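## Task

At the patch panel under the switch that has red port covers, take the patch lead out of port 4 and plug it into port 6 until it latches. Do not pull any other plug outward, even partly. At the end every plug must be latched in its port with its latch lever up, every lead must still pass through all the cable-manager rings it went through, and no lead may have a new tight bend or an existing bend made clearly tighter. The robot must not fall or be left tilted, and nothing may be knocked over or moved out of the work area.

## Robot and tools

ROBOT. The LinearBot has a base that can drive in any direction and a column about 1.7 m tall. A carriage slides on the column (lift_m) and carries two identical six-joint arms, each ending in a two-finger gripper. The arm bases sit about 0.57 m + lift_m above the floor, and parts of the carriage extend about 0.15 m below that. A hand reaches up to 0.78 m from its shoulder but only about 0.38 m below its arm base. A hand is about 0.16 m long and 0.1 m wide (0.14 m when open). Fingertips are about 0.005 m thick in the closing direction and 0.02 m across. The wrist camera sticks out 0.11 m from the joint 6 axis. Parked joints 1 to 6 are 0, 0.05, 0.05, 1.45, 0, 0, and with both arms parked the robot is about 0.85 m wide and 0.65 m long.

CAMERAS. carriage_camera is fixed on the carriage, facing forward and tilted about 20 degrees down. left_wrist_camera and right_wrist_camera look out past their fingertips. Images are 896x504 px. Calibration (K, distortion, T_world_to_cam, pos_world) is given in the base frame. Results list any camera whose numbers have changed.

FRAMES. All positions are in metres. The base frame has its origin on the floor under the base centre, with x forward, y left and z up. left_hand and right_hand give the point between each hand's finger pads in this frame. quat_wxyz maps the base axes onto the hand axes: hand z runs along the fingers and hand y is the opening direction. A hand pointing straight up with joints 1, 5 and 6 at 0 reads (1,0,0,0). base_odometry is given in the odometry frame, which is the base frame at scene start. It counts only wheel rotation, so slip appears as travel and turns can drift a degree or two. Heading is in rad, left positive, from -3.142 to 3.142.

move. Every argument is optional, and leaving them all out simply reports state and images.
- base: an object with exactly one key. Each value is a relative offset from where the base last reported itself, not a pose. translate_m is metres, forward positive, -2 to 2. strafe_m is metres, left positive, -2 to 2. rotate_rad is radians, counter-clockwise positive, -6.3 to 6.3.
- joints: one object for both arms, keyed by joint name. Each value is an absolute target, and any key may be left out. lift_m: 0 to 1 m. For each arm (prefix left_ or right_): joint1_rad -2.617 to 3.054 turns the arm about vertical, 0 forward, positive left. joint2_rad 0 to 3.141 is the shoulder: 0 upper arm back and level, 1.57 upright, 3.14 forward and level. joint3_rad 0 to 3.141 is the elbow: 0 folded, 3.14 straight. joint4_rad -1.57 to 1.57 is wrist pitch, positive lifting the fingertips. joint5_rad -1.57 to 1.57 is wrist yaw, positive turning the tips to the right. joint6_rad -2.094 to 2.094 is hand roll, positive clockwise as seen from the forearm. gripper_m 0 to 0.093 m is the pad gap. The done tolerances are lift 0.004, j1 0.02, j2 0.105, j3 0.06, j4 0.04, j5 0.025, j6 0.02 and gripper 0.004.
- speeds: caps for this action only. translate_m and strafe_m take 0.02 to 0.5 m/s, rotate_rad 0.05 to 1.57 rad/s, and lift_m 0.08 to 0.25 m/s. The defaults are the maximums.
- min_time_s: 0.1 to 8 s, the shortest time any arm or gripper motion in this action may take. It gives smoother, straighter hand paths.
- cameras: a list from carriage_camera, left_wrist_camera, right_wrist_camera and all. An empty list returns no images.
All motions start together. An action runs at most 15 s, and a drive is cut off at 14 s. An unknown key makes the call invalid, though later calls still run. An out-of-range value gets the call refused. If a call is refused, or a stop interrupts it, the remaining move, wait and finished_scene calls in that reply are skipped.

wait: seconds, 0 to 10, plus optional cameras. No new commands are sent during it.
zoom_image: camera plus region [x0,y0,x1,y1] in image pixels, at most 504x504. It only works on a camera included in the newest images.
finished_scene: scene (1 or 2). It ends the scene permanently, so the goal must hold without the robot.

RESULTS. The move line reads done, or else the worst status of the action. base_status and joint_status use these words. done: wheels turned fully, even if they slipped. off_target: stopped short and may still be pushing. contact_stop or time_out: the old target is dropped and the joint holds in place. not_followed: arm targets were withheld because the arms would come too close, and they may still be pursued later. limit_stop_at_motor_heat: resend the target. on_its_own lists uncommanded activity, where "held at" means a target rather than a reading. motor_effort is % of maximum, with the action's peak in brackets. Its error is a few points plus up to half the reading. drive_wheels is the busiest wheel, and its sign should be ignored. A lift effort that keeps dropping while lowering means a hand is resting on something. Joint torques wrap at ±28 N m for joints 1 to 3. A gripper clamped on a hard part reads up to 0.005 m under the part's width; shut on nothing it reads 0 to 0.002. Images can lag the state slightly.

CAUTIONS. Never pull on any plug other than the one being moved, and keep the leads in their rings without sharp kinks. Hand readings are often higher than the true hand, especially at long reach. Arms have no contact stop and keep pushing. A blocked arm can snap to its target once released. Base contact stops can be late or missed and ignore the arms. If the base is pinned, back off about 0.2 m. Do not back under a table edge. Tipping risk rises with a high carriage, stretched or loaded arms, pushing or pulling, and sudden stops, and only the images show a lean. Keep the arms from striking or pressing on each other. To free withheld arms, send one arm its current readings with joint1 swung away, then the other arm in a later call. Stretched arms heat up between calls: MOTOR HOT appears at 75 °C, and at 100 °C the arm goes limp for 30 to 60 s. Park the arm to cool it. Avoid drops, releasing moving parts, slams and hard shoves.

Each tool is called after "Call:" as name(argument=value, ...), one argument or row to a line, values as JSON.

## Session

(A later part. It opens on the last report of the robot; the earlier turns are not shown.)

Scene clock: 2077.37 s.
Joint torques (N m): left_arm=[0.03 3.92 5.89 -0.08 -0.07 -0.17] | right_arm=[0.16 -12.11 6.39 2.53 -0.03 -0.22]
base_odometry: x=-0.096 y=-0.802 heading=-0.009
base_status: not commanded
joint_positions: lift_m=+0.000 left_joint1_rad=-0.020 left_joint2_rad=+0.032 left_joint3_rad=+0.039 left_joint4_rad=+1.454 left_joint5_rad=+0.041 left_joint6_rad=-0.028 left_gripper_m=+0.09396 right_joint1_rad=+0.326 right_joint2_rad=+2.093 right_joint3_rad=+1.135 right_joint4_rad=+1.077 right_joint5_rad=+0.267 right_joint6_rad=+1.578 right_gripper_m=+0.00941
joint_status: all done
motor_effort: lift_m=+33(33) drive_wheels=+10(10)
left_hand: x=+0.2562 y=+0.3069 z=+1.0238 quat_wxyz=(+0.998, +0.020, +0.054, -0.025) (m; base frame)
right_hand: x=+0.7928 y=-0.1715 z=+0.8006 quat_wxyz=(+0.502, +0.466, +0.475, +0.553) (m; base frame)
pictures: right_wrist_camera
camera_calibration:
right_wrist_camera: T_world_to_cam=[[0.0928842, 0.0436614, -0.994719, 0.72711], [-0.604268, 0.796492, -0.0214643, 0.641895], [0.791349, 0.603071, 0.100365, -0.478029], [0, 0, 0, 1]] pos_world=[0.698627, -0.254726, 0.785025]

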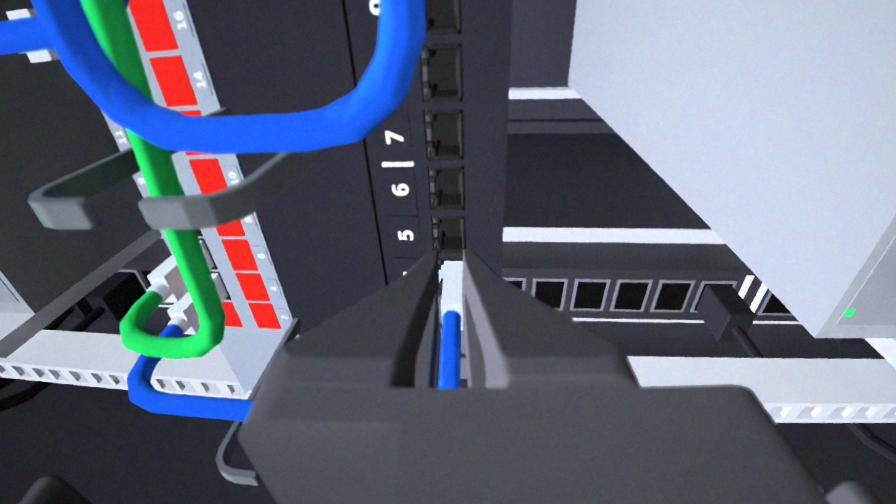

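Call:
move(
  joints={"right_gripper_m": 0.0195},
  cameras=["right_wrist_camera"],
)

Call:
zoom_image(
  camera="right_wrist_camera",
  region=[420, 240, 480, 310],
)

Scene clock: 2200.97 s.
Joint torques (N m): left_arm=[0.05 3.89 5.89 -0.09 -0.06 -0.16] | right_arm=[0.34 -12.14 6.19 2.53 -0.05 -0.21]
move: done
base_odometry: x=-0.096 y=-0.802 heading=-0.009
base_status: not commanded
joint_positions: lift_m=+0.000 left_joint1_rad=-0.020 left_joint2_rad=+0.032 left_joint3_rad=+0.039 left_joint4_rad=+1.454 left_joint5_rad=+0.041 left_joint6_rad=-0.028 left_gripper_m=+0.09396 right_joint1_rad=+0.326 right_joint2_rad=+2.093 right_joint3_rad=+1.135 right_joint4_rad=+1.078 right_joint5_rad=+0.267 right_joint6_rad=+1.578 right_gripper_m=+0.01939
joint_status: all done
motor_effort: lift_m=+33(33) drive_wheels=+9(9)
left_hand: x=+0.2562 y=+0.3069 z=+1.0238 quat_wxyz=(+0.998, +0.020, +0.054, -0.025) (m; base frame)
right_hand: x=+0.7928 y=-0.1715 z=+0.8008 quat_wxyz=(+0.502, +0.466, +0.475, +0.553) (m; base frame)
pictures: right_wrist_camera
camera_calibration:
right_wrist_camera: T_world_to_cam=[[0.093603, 0.0439048, -0.994641, 0.726702], [-0.604252, 0.796497, -0.0217061, 0.642074], [0.791276, 0.603046, 0.101084, -0.47855], [0, 0, 0, 1]] pos_world=[0.698618, -0.254729, 0.785119]

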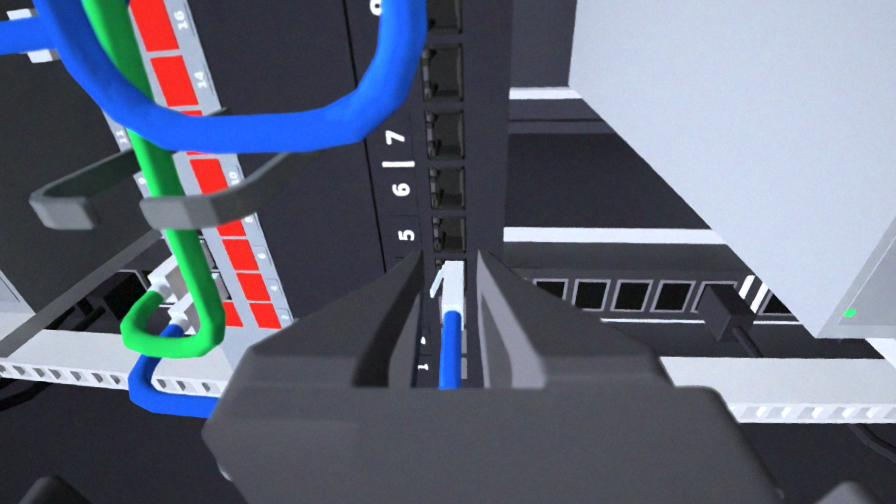

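Scaled by 7.200 from the camera's 896x504 image, which has a finer 1280x720 frame.

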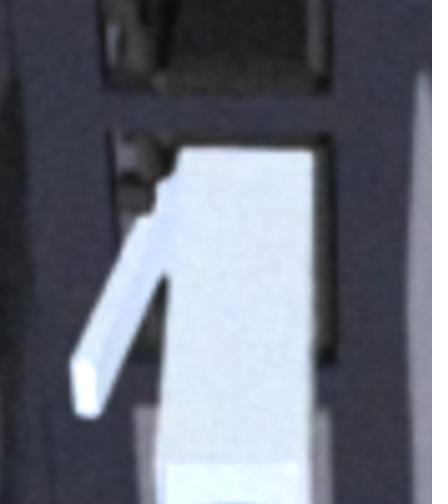

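Call:
zoom_image(
  camera="right_wrist_camera",
  region=[400, 20, 500, 140],
)

Call:
zoom_image(
  camera="right_wrist_camera",
  region=[400, 140, 500, 260],
)

Scaled by 4.200 from the camera's 896x504 image, which has a finer 1280x720 frame.

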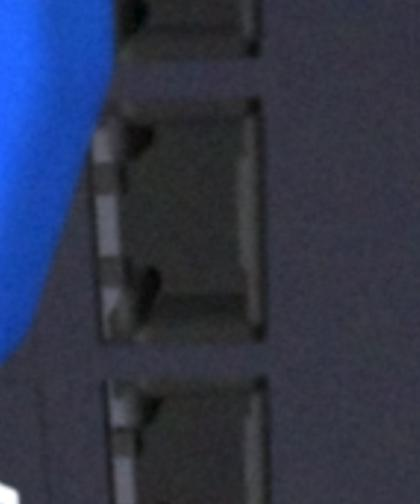

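Scaled by 4.200 from the camera's 896x504 image, which has a finer 1280x720 frame.

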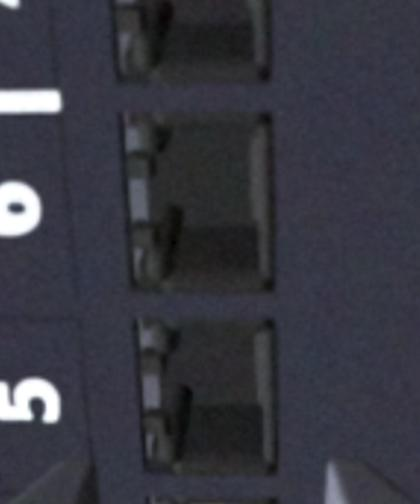

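Call:
move(
  base={"strafe_m": 0.006},
  speeds={"strafe_m": 0.02},
  cameras=["right_wrist_camera"],
)

Call:
zoom_image(
  camera="right_wrist_camera",
  region=[400, 150, 500, 310],
)

Scene clock: 2382.90 s.
Joint torques (N m): left_arm=[0.16 3.86 5.93 -0.07 -0.05 -0.16] | right_arm=[-0.12 -11.89 6.43 2.53 -0.11 -0.24]
move: done
base_odometry: x=-0.096 y=-0.796 heading=-0.010
base_status: done
joint_positions: lift_m=+0.000 left_joint1_rad=-0.020 left_joint2_rad=+0.032 left_joint3_rad=+0.039 left_joint4_rad=+1.454 left_joint5_rad=+0.041 left_joint6_rad=-0.028 left_gripper_m=+0.09396 right_joint1_rad=+0.327 right_joint2_rad=+2.093 right_joint3_rad=+1.135 right_joint4_rad=+1.080 right_joint5_rad=+0.267 right_joint6_rad=+1.578 right_gripper_m=+0.01939
joint_status: not commanded
motor_effort: lift_m=+33(33) drive_wheels=+8(10)
left_hand: x=+0.2562 y=+0.3069 z=+1.0238 quat_wxyz=(+0.998, +0.020, +0.054, -0.025) (m; base frame)
right_hand: x=+0.7927 y=-0.1712 z=+0.8013 quat_wxyz=(+0.502, +0.465, +0.474, +0.554) (m; base frame)
pictures: right_wrist_camera
camera_calibration:
right_wrist_camera: T_world_to_cam=[[0.0953679, 0.0445934, -0.994443, 0.725711], [-0.604519, 0.796279, -0.0222667, 0.642336], [0.790861, 0.603283, 0.102897, -0.479763], [0, 0, 0, 1]] pos_world=[0.698521, -0.254408, 0.785347]

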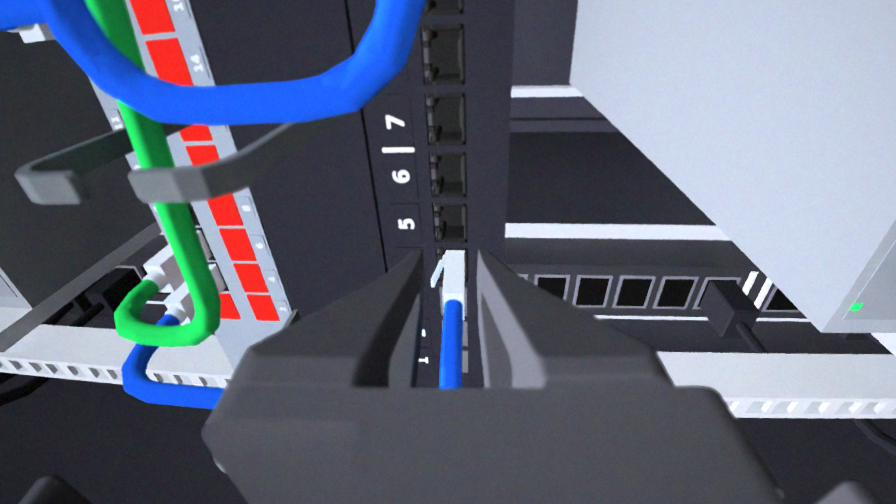

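Scaled by 3.150 from the camera's 896x504 image, which has a finer 1280x720 frame.

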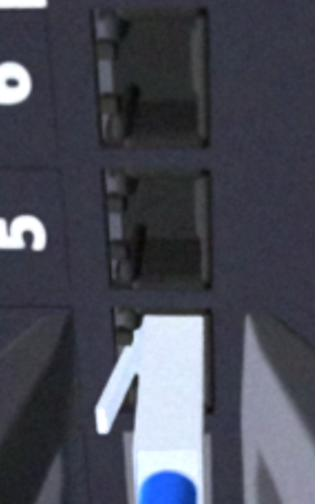

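Call:
move(
  base={"strafe_m": 0.002},
  speeds={"strafe_m": 0.02},
  cameras=[],
)

Call:
move(
  base={"translate_m": 0.006},
  speeds={"translate_m": 0.02},
  cameras=["right_wrist_camera"],
)

Call:
zoom_image(
  camera="right_wrist_camera",
  region=[400, 150, 500, 310],
)

Scene clock: 2393.13 s.
Joint torques (N m): left_arm=[0.17 3.93 5.9 -0.09 -0.05 -0.15] | right_arm=[0.12 -11.84 6.45 2.49 -0.02 -0.2]
move: done
base_odometry: x=-0.096 y=-0.795 heading=-0.011
base_status: done
joint_positions: lift_m=+0.000 left_joint1_rad=-0.020 left_joint2_rad=+0.032 left_joint3_rad=+0.039 left_joint4_rad=+1.454 left_joint5_rad=+0.041 left_joint6_rad=-0.028 left_gripper_m=+0.09396 right_joint1_rad=+0.328 right_joint2_rad=+2.093 right_joint3_rad=+1.135 right_joint4_rad=+1.083 right_joint5_rad=+0.267 right_joint6_rad=+1.578 right_gripper_m=+0.01939
joint_status: not commanded
motor_effort: lift_m=+33(33) drive_wheels=+6(10)
left_hand: x=+0.2563 y=+0.3069 z=+1.0238 quat_wxyz=(+0.998, +0.020, +0.055, -0.025) (m; base frame)
right_hand: x=+0.7925 y=-0.1710 z=+0.8021 quat_wxyz=(+0.503, +0.465, +0.473, +0.555) (m; base frame)
pictures: none
No camera images: "cameras" was empty.

Scene clock: 2393.87 s.
Joint torques (N m): left_arm=[0.01 3.86 5.96 -0.05 -0.05 -0.16] | right_arm=[0.13 -12.22 6.39 2.39 -0.06 -0.19]
move: done
base_odometry: x=-0.090 y=-0.795 heading=-0.011
base_status: done
joint_positions: lift_m=+0.000 left_joint1_rad=-0.020 left_joint2_rad=+0.032 left_joint3_rad=+0.039 left_joint4_rad=+1.454 left_joint5_rad=+0.041 left_joint6_rad=-0.028 left_gripper_m=+0.09396 right_joint1_rad=+0.328 right_joint2_rad=+2.093 right_joint3_rad=+1.135 right_joint4_rad=+1.086 right_joint5_rad=+0.267 right_joint6_rad=+1.578 right_gripper_m=+0.01939
joint_status: not commanded
motor_effort: lift_m=+33(34) drive_wheels=+1(12)
left_hand: x=+0.2562 y=+0.3069 z=+1.0238 quat_wxyz=(+0.998, +0.020, +0.054, -0.025) (m; base frame)
right_hand: x=+0.7924 y=-0.1710 z=+0.8028 quat_wxyz=(+0.503, +0.464, +0.472, +0.556) (m; base frame)
pictures: right_wrist_camera
camera_calibration:
right_wrist_camera: T_world_to_cam=[[0.101455, 0.046704, -0.993743, 0.722238], [-0.60468, 0.796097, -0.0243189, 0.643848], [0.789981, 0.603364, 0.109009, -0.484021], [0, 0, 0, 1]] pos_world=[0.698415, -0.254257, 0.786139]

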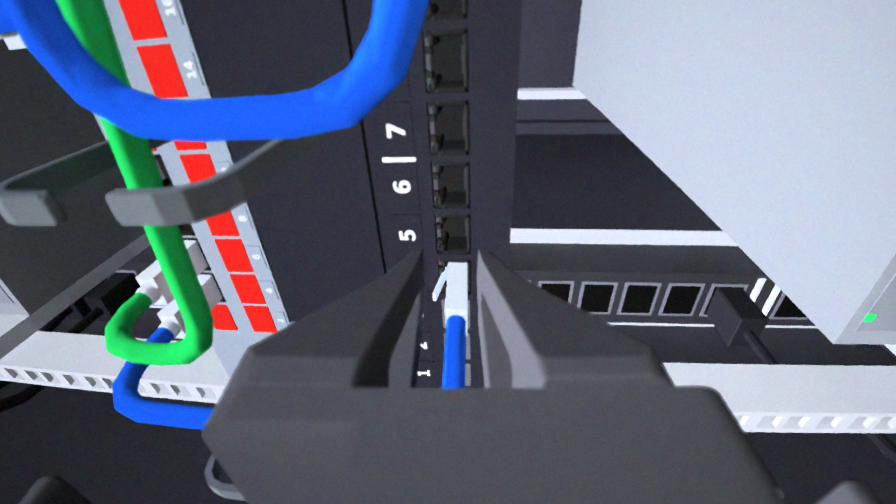

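Scaled by 3.150 from the camera's 896x504 image, which has a finer 1280x720 frame.

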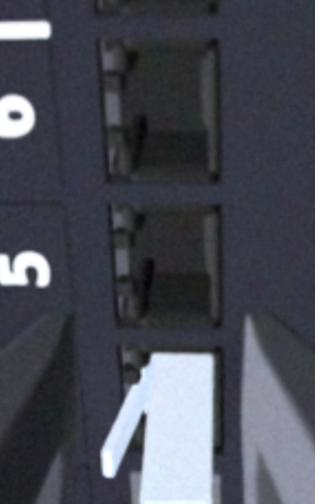

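Call:
move(
  base={"translate_m": 0.003},
  joints={"right_joint4_rad": 1.078},
  speeds={"translate_m": 0.02},
  cameras=["right_wrist_camera"],
)

Call:
zoom_image(
  camera="right_wrist_camera",
  region=[400, 150, 500, 310],
)

Scene clock: 2438.73 s.
Joint torques (N m): left_arm=[0.03 3.84 5.91 -0.1 -0.07 -0.16] | right_arm=[0.17 -12.08 6.76 2.16 -0.2 -0.23]
move: done
base_odometry: x=-0.087 y=-0.794 heading=-0.011
base_status: done
joint_positions: lift_m=+0.000 left_joint1_rad=-0.020 left_joint2_rad=+0.032 left_joint3_rad=+0.039 left_joint4_rad=+1.454 left_joint5_rad=+0.041 left_joint6_rad=-0.028 left_gripper_m=+0.09396 right_joint1_rad=+0.328 right_joint2_rad=+2.093 right_joint3_rad=+1.133 right_joint4_rad=+1.090 right_joint5_rad=+0.276 right_joint6_rad=+1.578 right_gripper_m=+0.01939
joint_status: all done
motor_effort: lift_m=+33(33) drive_wheels=+3(10)
left_hand: x=+0.2562 y=+0.3069 z=+1.0238 quat_wxyz=(+0.998, +0.020, +0.054, -0.025) (m; base frame)
right_hand: x=+0.7920 y=-0.1723 z=+0.8025 quat_wxyz=(+0.505, +0.466, +0.470, +0.554) (m; base frame)
pictures: right_wrist_camera
camera_calibration:
right_wrist_camera: T_world_to_cam=[[0.102546, 0.047328, -0.993602, 0.721188], [-0.598021, 0.801134, -0.0235594, 0.639573], [0.794893, 0.596611, 0.110456, -0.489052], [0, 0, 0, 1]] pos_world=[0.697267, -0.254742, 0.785661]

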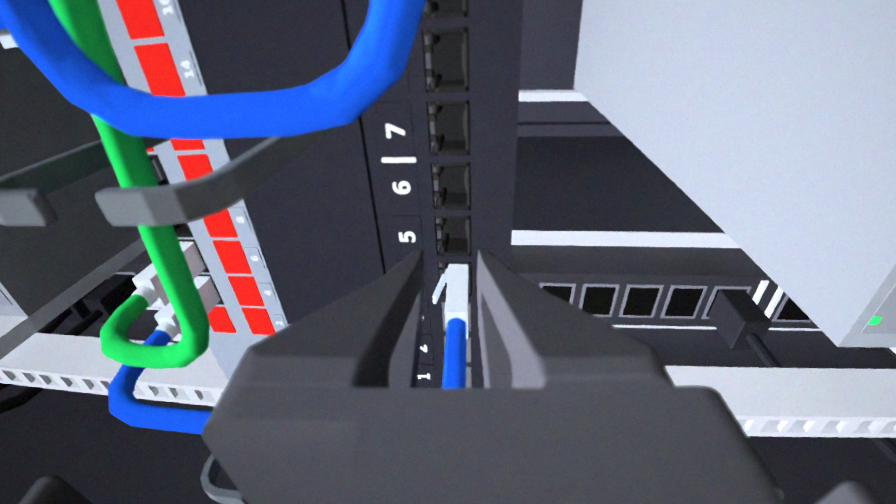

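Scaled by 3.150 from the camera's 896x504 image, which has a finer 1280x720 frame.

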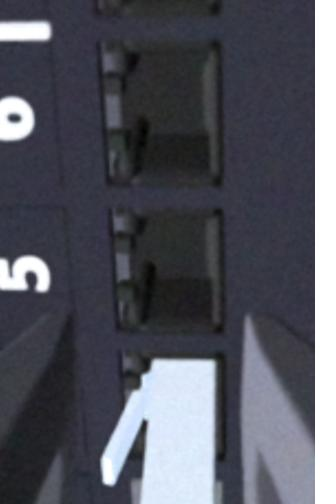

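Call:
move(
  cameras=["carriage_camera", "left_wrist_camera"],
)

Call:
zoom_image(
  camera="carriage_camera",
  region=[440, 240, 620, 400],
)

Scene clock: 2455.23 s.
Joint torques (N m): left_arm=[0.08 3.89 5.93 -0.08 -0.07 -0.17] | right_arm=[0.2 -11.93 6.76 2.17 -0.17 -0.24]
base_odometry: x=-0.087 y=-0.794 heading=-0.011
base_status: done
joint_positions: lift_m=+0.000 left_joint1_rad=-0.020 left_joint2_rad=+0.032 left_joint3_rad=+0.039 left_joint4_rad=+1.454 left_joint5_rad=+0.041 left_joint6_rad=-0.028 left_gripper_m=+0.09396 right_joint1_rad=+0.328 right_joint2_rad=+2.093 right_joint3_rad=+1.133 right_joint4_rad=+1.090 right_joint5_rad=+0.276 right_joint6_rad=+1.578 right_gripper_m=+0.01939
joint_status: all done
motor_effort: lift_m=+33(33) drive_wheels=+3(10)
left_hand: x=+0.2562 y=+0.3069 z=+1.0238 quat_wxyz=(+0.998, +0.020, +0.054, -0.025) (m; base frame)
right_hand: x=+0.7920 y=-0.1723 z=+0.8025 quat_wxyz=(+0.505, +0.466, +0.470, +0.554) (m; base frame)
pictures: carriage_camera, left_wrist_camera
camera_calibration:
carriage_camera: T_world_to_cam=[[-0.0315153, -0.999315, -0.0193989, 0.0223179], [-0.335878, 0.0288684, -0.941463, 1.00855], [0.941378, -0.0231548, -0.336558, 0.195803], [0, 0, 0, 1]] pos_world=[0.15513, -0.00227894, 1.01585]
left_wrist_camera: T_world_to_cam=[[-0.0389902, -0.994239, -0.0998447, 0.417553], [0.739608, 0.0384736, -0.671938, 0.491604], [0.671908, -0.100045, 0.733847, -0.770493], [0, 0, 0, 1]] pos_world=[0.170387, 0.31915, 0.937441]

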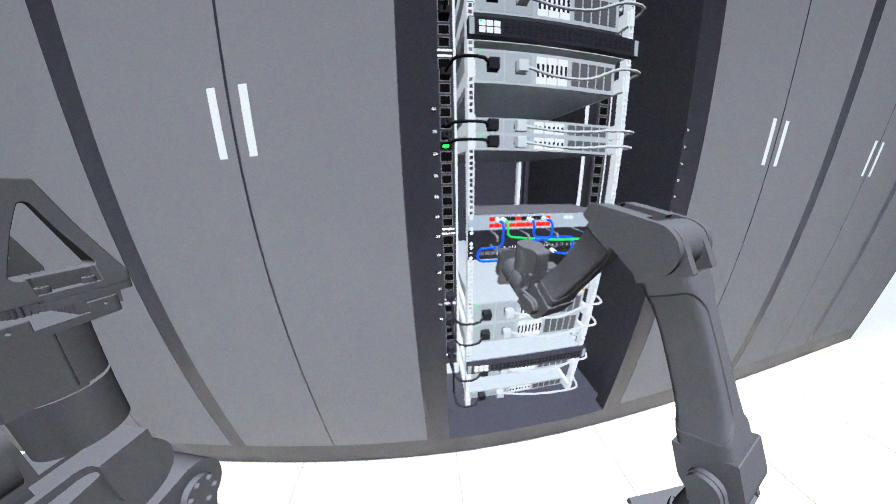

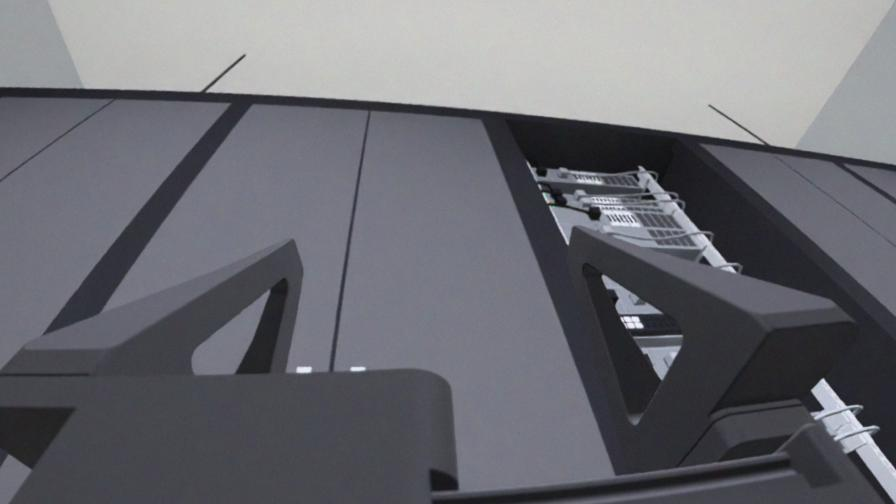

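Scaled by 2.800 from the camera's 896x504 image, which has a finer 1280x720 frame.

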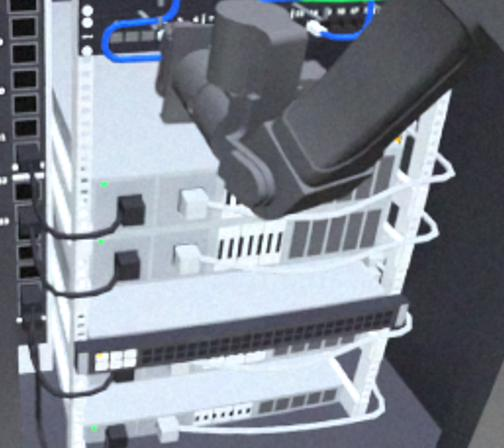

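Call:
zoom_image(
  camera="right_wrist_camera",
  region=[60, 330, 320, 504],
)

This scene's latest camera images include none from right_wrist_camera. They are from: carriage_camera, left_wrist_camera. right_wrist_camera's image comes with the result of a call that names it in "cameras".

Call:
move(
  cameras=["right_wrist_camera"],
)

Call:
zoom_image(
  camera="right_wrist_camera",
  region=[60, 330, 320, 504],
)

Scene clock: 2482.37 s.
Joint torques (N m): left_arm=[0.03 3.95 5.89 -0.07 -0.05 -0.16] | right_arm=[0.14 -12.14 6.75 2.2 -0.19 -0.2]
base_odometry: x=-0.087 y=-0.794 heading=-0.011
base_status: done
joint_positions: lift_m=+0.000 left_joint1_rad=-0.020 left_joint2_rad=+0.032 left_joint3_rad=+0.039 left_joint4_rad=+1.454 left_joint5_rad=+0.041 left_joint6_rad=-0.028 left_gripper_m=+0.09396 right_joint1_rad=+0.328 right_joint2_rad=+2.093 right_joint3_rad=+1.133 right_joint4_rad=+1.090 right_joint5_rad=+0.276 right_joint6_rad=+1.578 right_gripper_m=+0.01939
joint_status: all done
motor_effort: lift_m=+33(33) drive_wheels=+3(10)
left_hand: x=+0.2562 y=+0.3069 z=+1.0238 quat_wxyz=(+0.998, +0.020, +0.054, -0.025) (m; base frame)
right_hand: x=+0.7920 y=-0.1723 z=+0.8025 quat_wxyz=(+0.505, +0.466, +0.470, +0.554) (m; base frame)
pictures: right_wrist_camera
camera_calibration:
right_wrist_camera: T_world_to_cam=[[0.102546, 0.047328, -0.993602, 0.721188], [-0.598021, 0.801134, -0.0235594, 0.639573], [0.794893, 0.596611, 0.110456, -0.489052], [0, 0, 0, 1]] pos_world=[0.697267, -0.254742, 0.785661]

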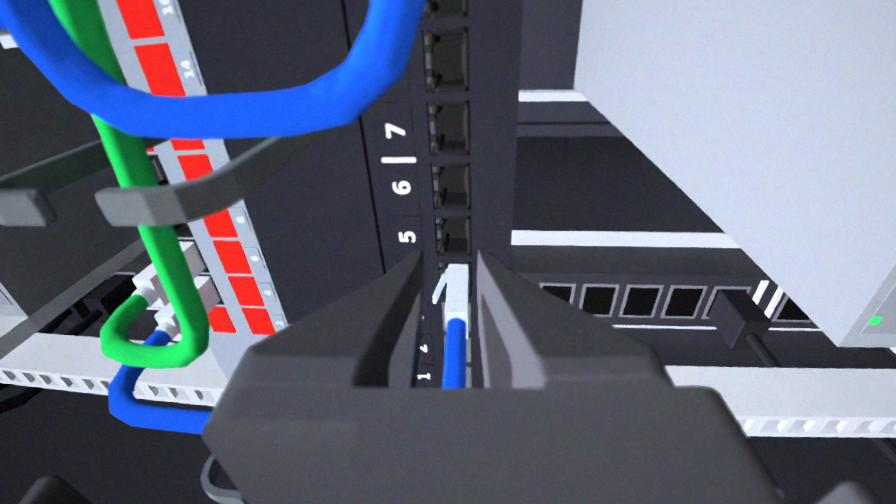

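Scaled by 1.938 from the camera's 896x504 image, which has a finer 1280x720 frame.

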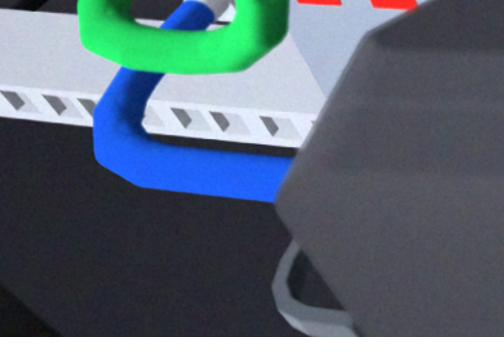

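Call:
move(
  joints={"right_gripper_m": 0.0125},
  min_time_s=1.0,
  cameras=["right_wrist_camera"],
)

Call:
zoom_image(
  camera="right_wrist_camera",
  region=[400, 210, 500, 310],
)

Scene clock: 2551.87 s.
Joint torques (N m): left_arm=[0.03 3.89 5.9 -0.09 -0.07 -0.16] | right_arm=[0.12 -12.19 6.69 2.35 -0.2 -0.19]
move: done
base_odometry: x=-0.087 y=-0.794 heading=-0.011
base_status: not commanded
joint_positions: lift_m=+0.000 left_joint1_rad=-0.020 left_joint2_rad=+0.032 left_joint3_rad=+0.039 left_joint4_rad=+1.454 left_joint5_rad=+0.041 left_joint6_rad=-0.028 left_gripper_m=+0.09396 right_joint1_rad=+0.328 right_joint2_rad=+2.093 right_joint3_rad=+1.133 right_joint4_rad=+1.078 right_joint5_rad=+0.276 right_joint6_rad=+1.578 right_gripper_m=+0.01263
joint_status: all done
motor_effort: lift_m=+33(33) drive_wheels=+3(6)
left_hand: x=+0.2562 y=+0.3069 z=+1.0238 quat_wxyz=(+0.998, +0.020, +0.054, -0.025) (m; base frame)
right_hand: x=+0.7923 y=-0.1722 z=+0.7997 quat_wxyz=(+0.503, +0.468, +0.474, +0.550) (m; base frame)
pictures: right_wrist_camera
camera_calibration:
right_wrist_camera: T_world_to_cam=[[0.0914166, 0.0435364, -0.994861, 0.727529], [-0.598264, 0.801051, -0.0199187, 0.636881], [0.796067, 0.59701, 0.0992757, -0.480991], [0, 0, 0, 1]] pos_world=[0.697416, -0.254691, 0.784227]

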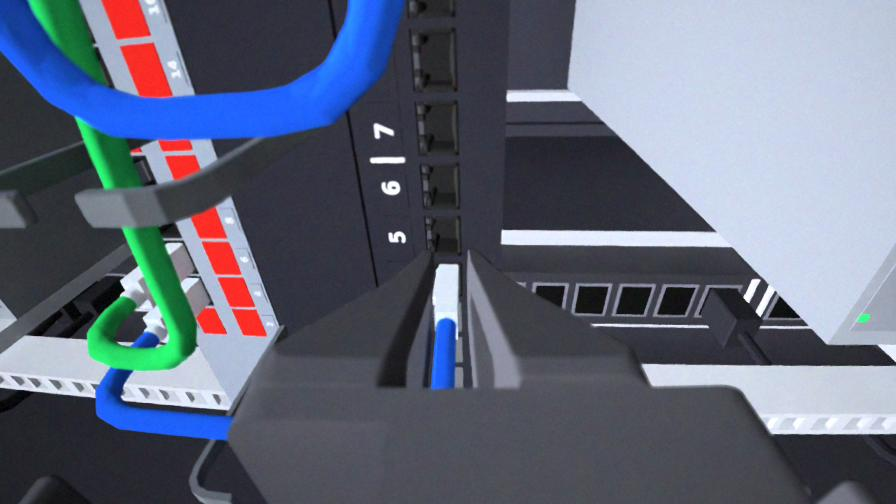

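Scaled by 5.040 from the camera's 896x504 image, which has a finer 1280x720 frame.

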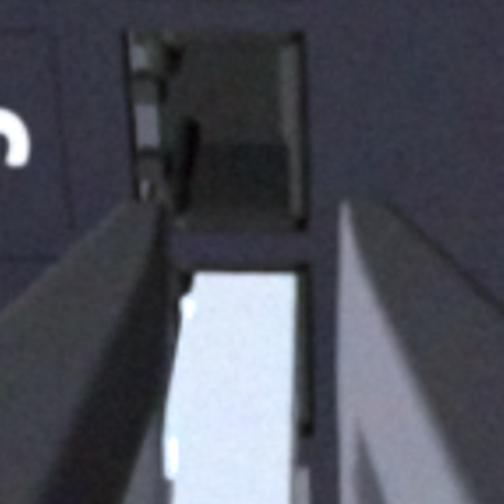

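Call:
move(
  joints={"right_gripper_m": 0.0075},
  min_time_s=1.0,
  cameras=["right_wrist_camera"],
)

Call:
zoom_image(
  camera="right_wrist_camera",
  region=[400, 210, 500, 310],
)

Scene clock: 2559.87 s.
Joint torques (N m): left_arm=[0.06 3.9 5.91 -0.09 -0.07 -0.17] | right_arm=[0.09 -12.15 6.89 2.33 -0.13 -0.18]
move: done
base_odometry: x=-0.087 y=-0.794 heading=-0.011
base_status: not commanded
joint_positions: lift_m=+0.000 left_joint1_rad=-0.020 left_joint2_rad=+0.032 left_joint3_rad=+0.039 left_joint4_rad=+1.454 left_joint5_rad=+0.041 left_joint6_rad=-0.028 left_gripper_m=+0.09396 right_joint1_rad=+0.328 right_joint2_rad=+2.093 right_joint3_rad=+1.133 right_joint4_rad=+1.081 right_joint5_rad=+0.276 right_joint6_rad=+1.578 right_gripper_m=+0.00792
joint_status: all done
motor_effort: lift_m=+33(33) drive_wheels=+4(5)
left_hand: x=+0.2562 y=+0.3069 z=+1.0238 quat_wxyz=(+0.998, +0.020, +0.054, -0.025) (m; base frame)
right_hand: x=+0.7922 y=-0.1722 z=+0.8004 quat_wxyz=(+0.504, +0.468, +0.473, +0.551) (m; base frame)
pictures: right_wrist_camera
camera_calibration:
right_wrist_camera: T_world_to_cam=[[0.0942901, 0.0445154, -0.994549, 0.725903], [-0.598205, 0.801071, -0.0208585, 0.637577], [0.795776, 0.596911, 0.102162, -0.483078], [0, 0, 0, 1]] pos_world=[0.697379, -0.254704, 0.784597]

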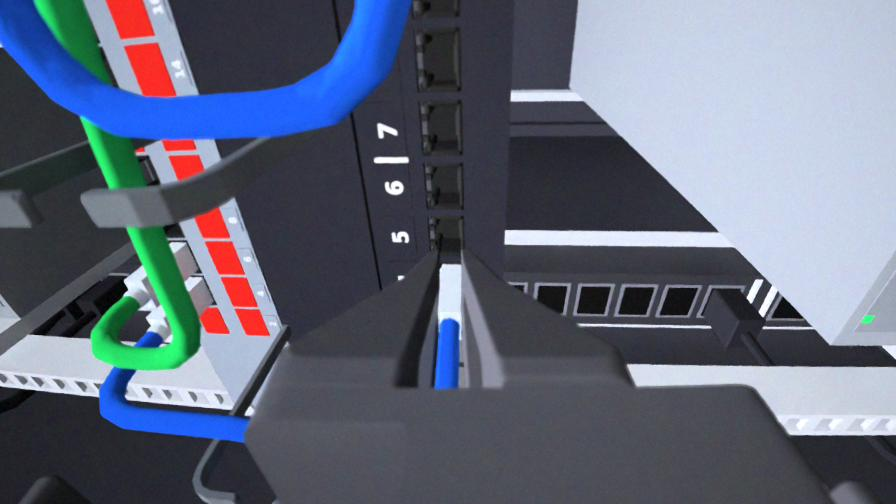

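Scaled by 5.040 from the camera's 896x504 image, which has a finer 1280x720 frame.

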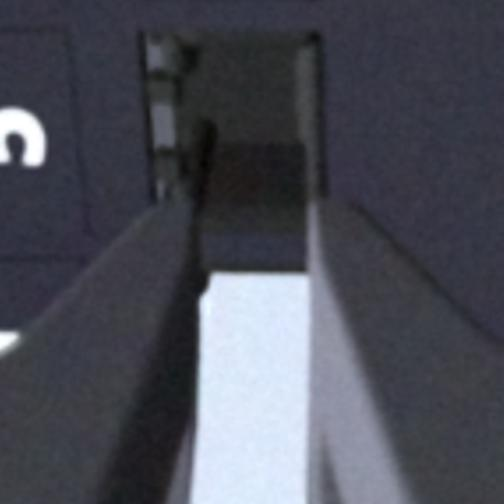

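Call:
move(
  joints={"right_gripper_m": 0.002},
  min_time_s=1.0,
  cameras=[],
)

Call:
move(
  base={"translate_m": -0.01},
  speeds={"translate_m": 0.02},
  cameras=["right_wrist_camera"],
)

Call:
zoom_image(
  camera="right_wrist_camera",
  region=[400, 210, 500, 310],
)

Scene clock: 2570.07 s.
Joint torques (N m): left_arm=[-0.01 3.95 5.89 -0.09 -0.06 -0.16] | right_arm=[0.05 -12.05 6.64 2.31 -0.19 -0.25]
move: off_target
base_odometry: x=-0.087 y=-0.794 heading=-0.011
base_status: not commanded
joint_positions: lift_m=+0.000 left_joint1_rad=-0.020 left_joint2_rad=+0.032 left_joint3_rad=+0.039 left_joint4_rad=+1.454 left_joint5_rad=+0.041 left_joint6_rad=-0.028 left_gripper_m=+0.09396 right_joint1_rad=+0.328 right_joint2_rad=+2.093 right_joint3_rad=+1.133 right_joint4_rad=+1.081 right_joint5_rad=+0.276 right_joint6_rad=+1.578 right_gripper_m=+0.00669
joint_status: right_gripper_m off_target (ended at +0.00671, target +0.00200)
motor_effort: lift_m=+33(33) drive_wheels=+3(5)
left_hand: x=+0.2562 y=+0.3069 z=+1.0238 quat_wxyz=(+0.998, +0.020, +0.054, -0.025) (m; base frame)
right_hand: x=+0.7922 y=-0.1722 z=+0.8004 quat_wxyz=(+0.504, +0.468, +0.473, +0.551) (m; base frame)
pictures: none
No camera images: "cameras" was empty.

Scene clock: 2571.03 s.
Joint torques (N m): left_arm=[0.06 3.9 5.91 -0.07 -0.07 -0.17] | right_arm=[0.24 -12.04 6.48 2.38 -0.09 -0.19]
move: done
base_odometry: x=-0.097 y=-0.795 heading=-0.012
base_status: done
joint_positions: lift_m=+0.000 left_joint1_rad=-0.020 left_joint2_rad=+0.032 left_joint3_rad=+0.039 left_joint4_rad=+1.454 left_joint5_rad=+0.041 left_joint6_rad=-0.028 left_gripper_m=+0.09396 right_joint1_rad=+0.328 right_joint2_rad=+2.093 right_joint3_rad=+1.136 right_joint4_rad=+1.075 right_joint5_rad=+0.266 right_joint6_rad=+1.578 right_gripper_m=+0.00668
joint_status: not commanded
motor_effort: lift_m=+33(33) drive_wheels=+7(10)
left_hand: x=+0.2562 y=+0.3069 z=+1.0238 quat_wxyz=(+0.998, +0.020, +0.054, -0.025) (m; base frame)
right_hand: x=+0.7927 y=-0.1704 z=+0.8004 quat_wxyz=(+0.501, +0.465, +0.476, +0.553) (m; base frame)
pictures: right_wrist_camera
camera_calibration:
right_wrist_camera: T_world_to_cam=[[0.091721, 0.0434639, -0.994836, 0.727861], [-0.60611, 0.7951, -0.0211441, 0.641811], [0.790075, 0.604919, 0.0992713, -0.476367], [0, 0, 0, 1]] pos_world=[0.698614, -0.253776, 0.784962]

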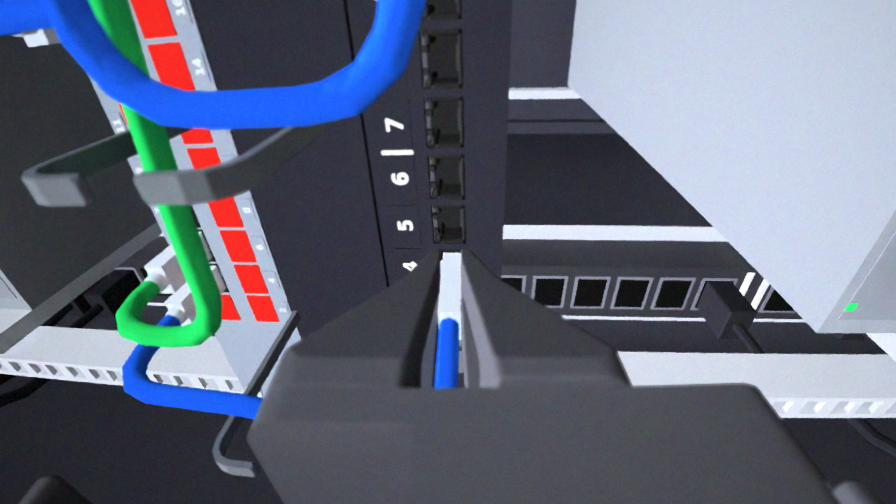

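Scaled by 5.040 from the camera's 896x504 image, which has a finer 1280x720 frame.

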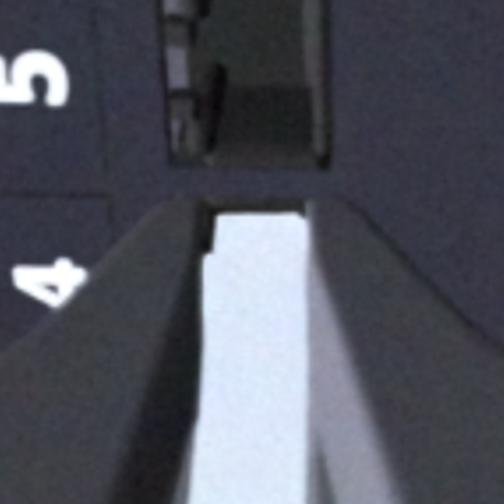

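Call:
move(
  base={"translate_m": -0.025},
  speeds={"translate_m": 0.04},
  cameras=["right_wrist_camera"],
)

Call:
zoom_image(
  camera="right_wrist_camera",
  region=[380, 110, 540, 310],
)

Scene clock: 2582.20 s.
Joint torques (N m): left_arm=[0.06 3.89 5.89 -0.06 -0.07 -0.16] | right_arm=[0.09 -12.03 6.53 2.41 -0.04 -0.16]
move: done
base_odometry: x=-0.122 y=-0.795 heading=-0.012
base_status: done
joint_positions: lift_m=+0.000 left_joint1_rad=-0.020 left_joint2_rad=+0.032 left_joint3_rad=+0.039 left_joint4_rad=+1.453 left_joint5_rad=+0.041 left_joint6_rad=-0.028 left_gripper_m=+0.09396 right_joint1_rad=+0.328 right_joint2_rad=+2.093 right_joint3_rad=+1.136 right_joint4_rad=+1.075 right_joint5_rad=+0.266 right_joint6_rad=+1.578 right_gripper_m=+0.00667
joint_status: not commanded
motor_effort: lift_m=+33(33) drive_wheels=+6(11)
left_hand: x=+0.2566 y=+0.3069 z=+1.0238 quat_wxyz=(+0.998, +0.020, +0.055, -0.025) (m; base frame)
right_hand: x=+0.7927 y=-0.1703 z=+0.8004 quat_wxyz=(+0.501, +0.466, +0.476, +0.553) (m; base frame)
pictures: right_wrist_camera
camera_calibration:
right_wrist_camera: T_world_to_cam=[[0.0913618, 0.0433415, -0.994874, 0.728064], [-0.606118, 0.795097, -0.0210231, 0.641721], [0.79011, 0.604932, 0.0989115, -0.476107], [0, 0, 0, 1]] pos_world=[0.698618, -0.253774, 0.784915]

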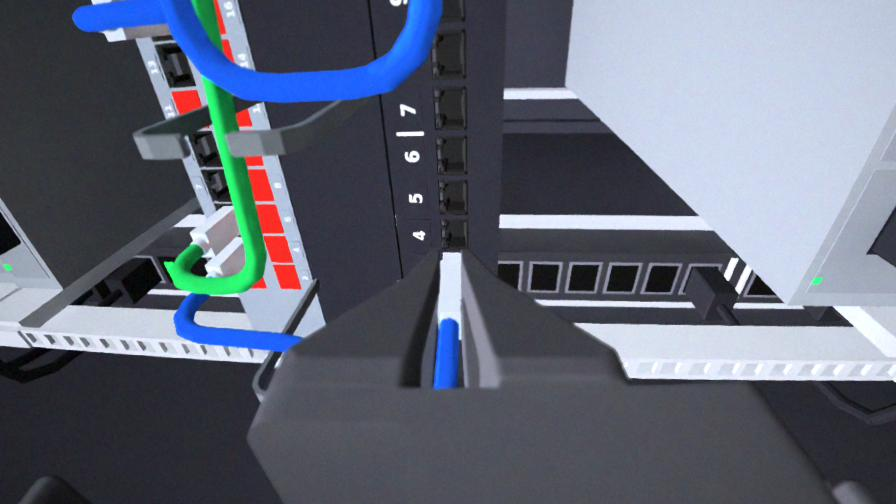

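Scaled by 2.520 from the camera's 896x504 image, which has a finer 1280x720 frame.

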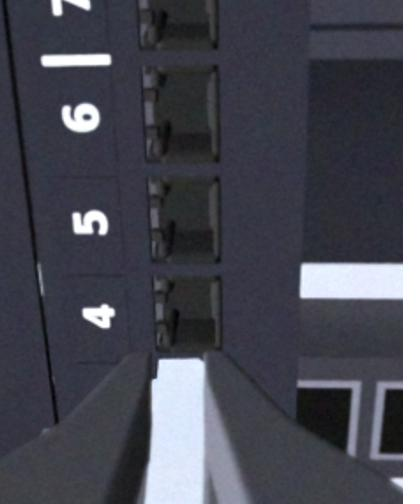

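Call:
zoom_image(
  camera="right_wrist_camera",
  region=[400, 160, 490, 260],
)

Call:
zoom_image(
  camera="right_wrist_camera",
  region=[400, 40, 490, 160],
)

Scaled by 5.040 from the camera's 896x504 image, which has a finer 1280x720 frame.

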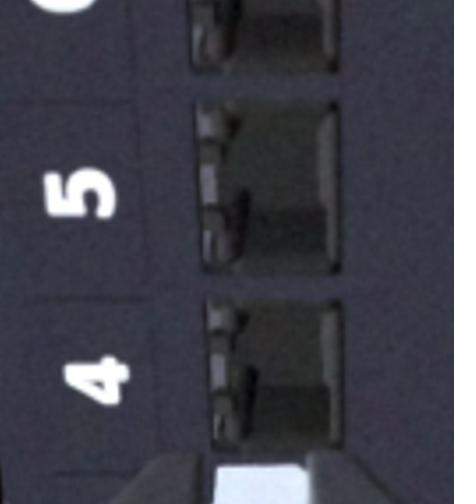

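Scaled by 4.200 from the camera's 896x504 image, which has a finer 1280x720 frame.

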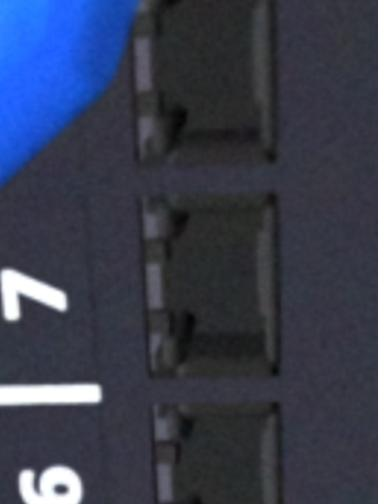

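Call:
move(
  base={"strafe_m": -0.0344},
  speeds={"strafe_m": 0.03},
  cameras=["right_wrist_camera"],
)

Call:
zoom_image(
  camera="right_wrist_camera",
  region=[400, 160, 490, 260],
)

Scene clock: 2667.27 s.
Joint torques (N m): left_arm=[0.05 3.9 5.9 -0.07 -0.06 -0.16] | right_arm=[0.18 -12.12 6.32 2.41 -0.01 -0.16]
move: done
base_odometry: x=-0.122 y=-0.829 heading=-0.012
base_status: done
joint_positions: lift_m=+0.000 left_joint1_rad=-0.020 left_joint2_rad=+0.032 left_joint3_rad=+0.039 left_joint4_rad=+1.453 left_joint5_rad=+0.041 left_joint6_rad=-0.028 left_gripper_m=+0.09396 right_joint1_rad=+0.331 right_joint2_rad=+2.093 right_joint3_rad=+1.136 right_joint4_rad=+1.074 right_joint5_rad=+0.264 right_joint6_rad=+1.578 right_gripper_m=+0.00667
joint_status: not commanded
motor_effort: lift_m=+33(34) drive_wheels=+13(15)
left_hand: x=+0.2566 y=+0.3069 z=+1.0238 quat_wxyz=(+0.998, +0.020, +0.055, -0.025) (m; base frame)
right_hand: x=+0.7923 y=-0.1687 z=+0.8002 quat_wxyz=(+0.500, +0.465, +0.477, +0.554) (m; base frame)
pictures: right_wrist_camera
camera_calibration:
right_wrist_camera: T_world_to_cam=[[0.0905342, 0.0432665, -0.994953, 0.728556], [-0.609452, 0.792545, -0.0209915, 0.642411], [0.787637, 0.608277, 0.0981213, -0.473652], [0, 0, 0, 1]] pos_world=[0.698625, -0.25255, 0.784839]

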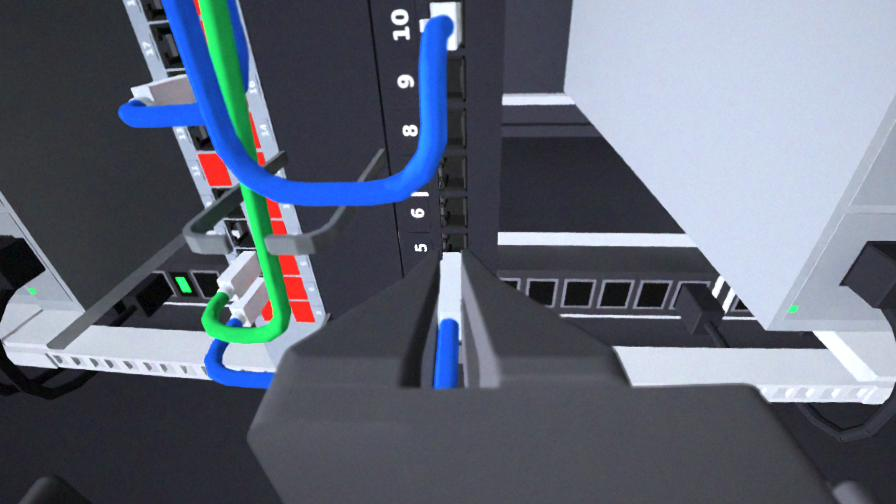

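Scaled by 5.040 from the camera's 896x504 image, which has a finer 1280x720 frame.

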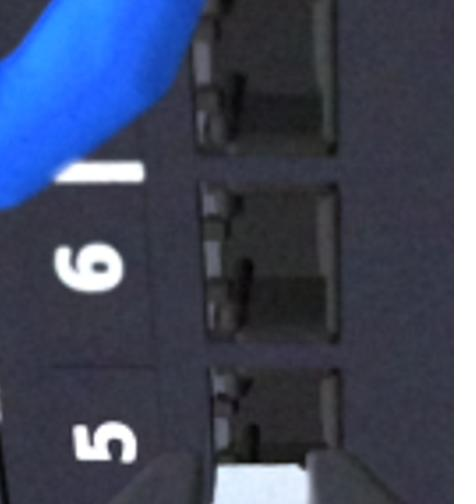

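Call:
zoom_image(
  camera="right_wrist_camera",
  region=[430, 50, 490, 130],
)

Call:
zoom_image(
  camera="right_wrist_camera",
  region=[430, 120, 490, 200],
)

Call:
zoom_image(
  camera="right_wrist_camera",
  region=[430, 180, 490, 260],
)

Scaled by 6.300 from the camera's 896x504 image, which has a finer 1280x720 frame.

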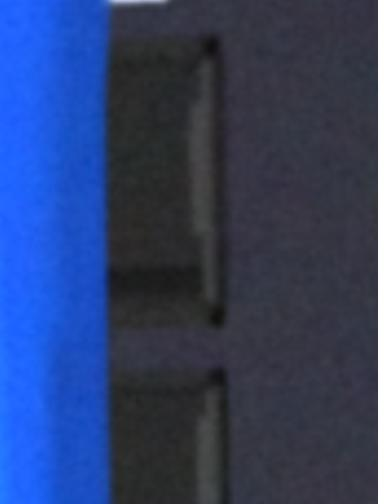

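Scaled by 6.300 from the camera's 896x504 image, which has a finer 1280x720 frame.

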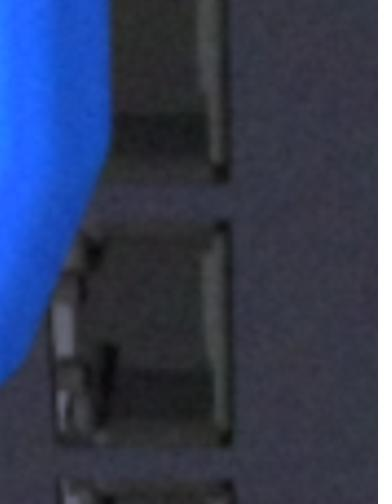

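Scaled by 6.300 from the camera's 896x504 image, which has a finer 1280x720 frame.

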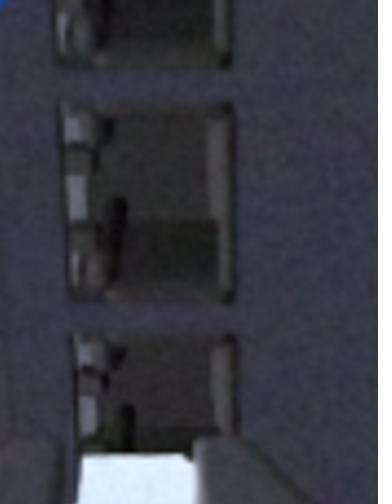

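Call:
move(
  base={"rotate_rad": -0.0125},
  speeds={"rotate_rad": 0.05},
  cameras=["right_wrist_camera"],
)

Call:
zoom_image(
  camera="right_wrist_camera",
  region=[430, 180, 490, 260],
)

Call:
zoom_image(
  camera="right_wrist_camera",
  region=[430, 100, 490, 180],
)

Call:
zoom_image(
  camera="right_wrist_camera",
  region=[430, 20, 490, 100],
)

Scene clock: 2731.33 s.
Joint torques (N m): left_arm=[0.1 3.86 5.87 -0.09 -0.1 -0.17] | right_arm=[-0.35 -12.01 6.53 2.42 -0.01 -0.15]
move: done
base_odometry: x=-0.122 y=-0.828 heading=-0.023
base_status: done
joint_positions: lift_m=+0.000 left_joint1_rad=-0.020 left_joint2_rad=+0.032 left_joint3_rad=+0.039 left_joint4_rad=+1.453 left_joint5_rad=+0.042 left_joint6_rad=-0.028 left_gripper_m=+0.09396 right_joint1_rad=+0.334 right_joint2_rad=+2.093 right_joint3_rad=+1.136 right_joint4_rad=+1.074 right_joint5_rad=+0.262 right_joint6_rad=+1.578 right_gripper_m=+0.00667
joint_status: not commanded
motor_effort: lift_m=+33(33) drive_wheels=+14(18)
left_hand: x=+0.2566 y=+0.3068 z=+1.0238 quat_wxyz=(+0.998, +0.021, +0.055, -0.025) (m; base frame)
right_hand: x=+0.7919 y=-0.1666 z=+0.8002 quat_wxyz=(+0.498, +0.463, +0.479, +0.555) (m; base frame)
pictures: right_wrist_camera
camera_calibration:
right_wrist_camera: T_world_to_cam=[[0.0903897, 0.0434974, -0.994956, 0.728674], [-0.613662, 0.789283, -0.0212441, 0.64344], [0.784378, 0.612487, 0.0980357, -0.471211], [0, 0, 0, 1]] pos_world=[0.698598, -0.250941, 0.784863]

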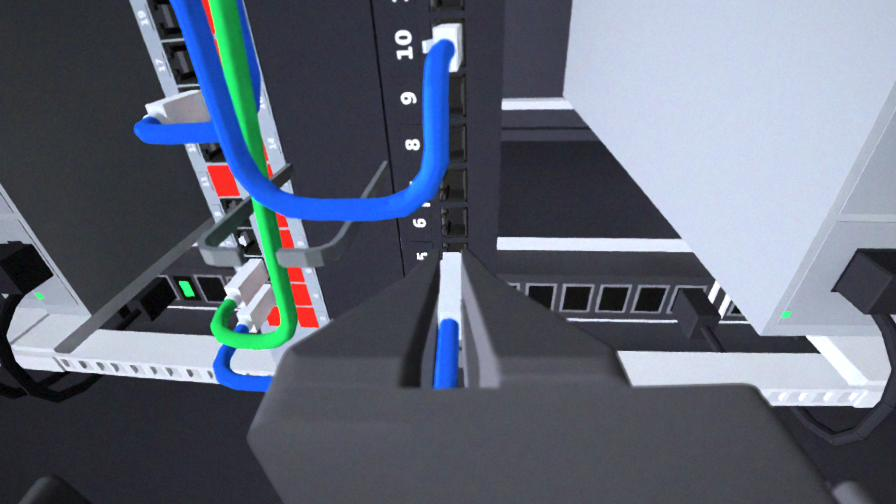

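Scaled by 6.300 from the camera's 896x504 image, which has a finer 1280x720 frame.

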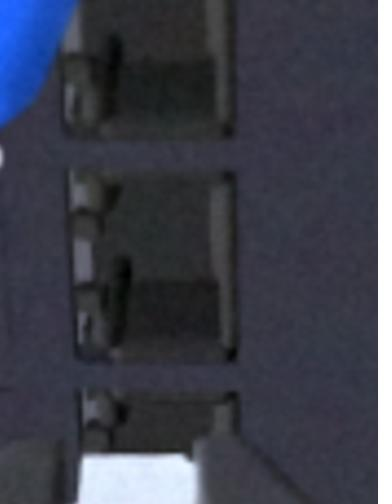

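Scaled by 6.300 from the camera's 896x504 image, which has a finer 1280x720 frame.

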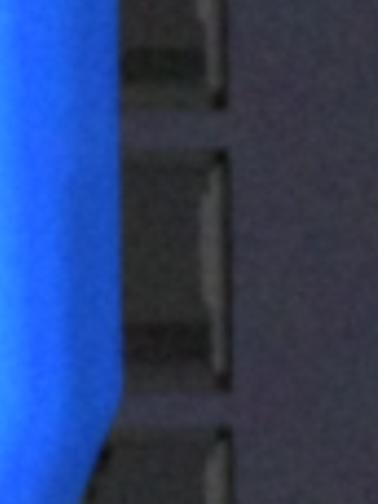

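Scaled by 6.300 from the camera's 896x504 image, which has a finer 1280x720 frame.

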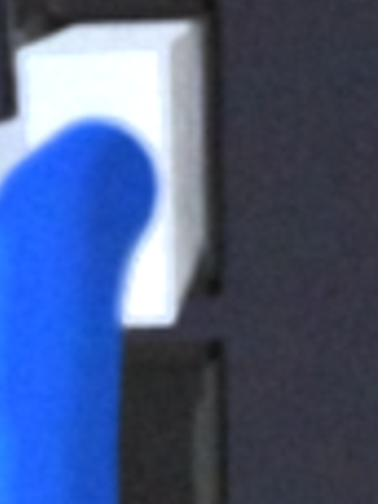

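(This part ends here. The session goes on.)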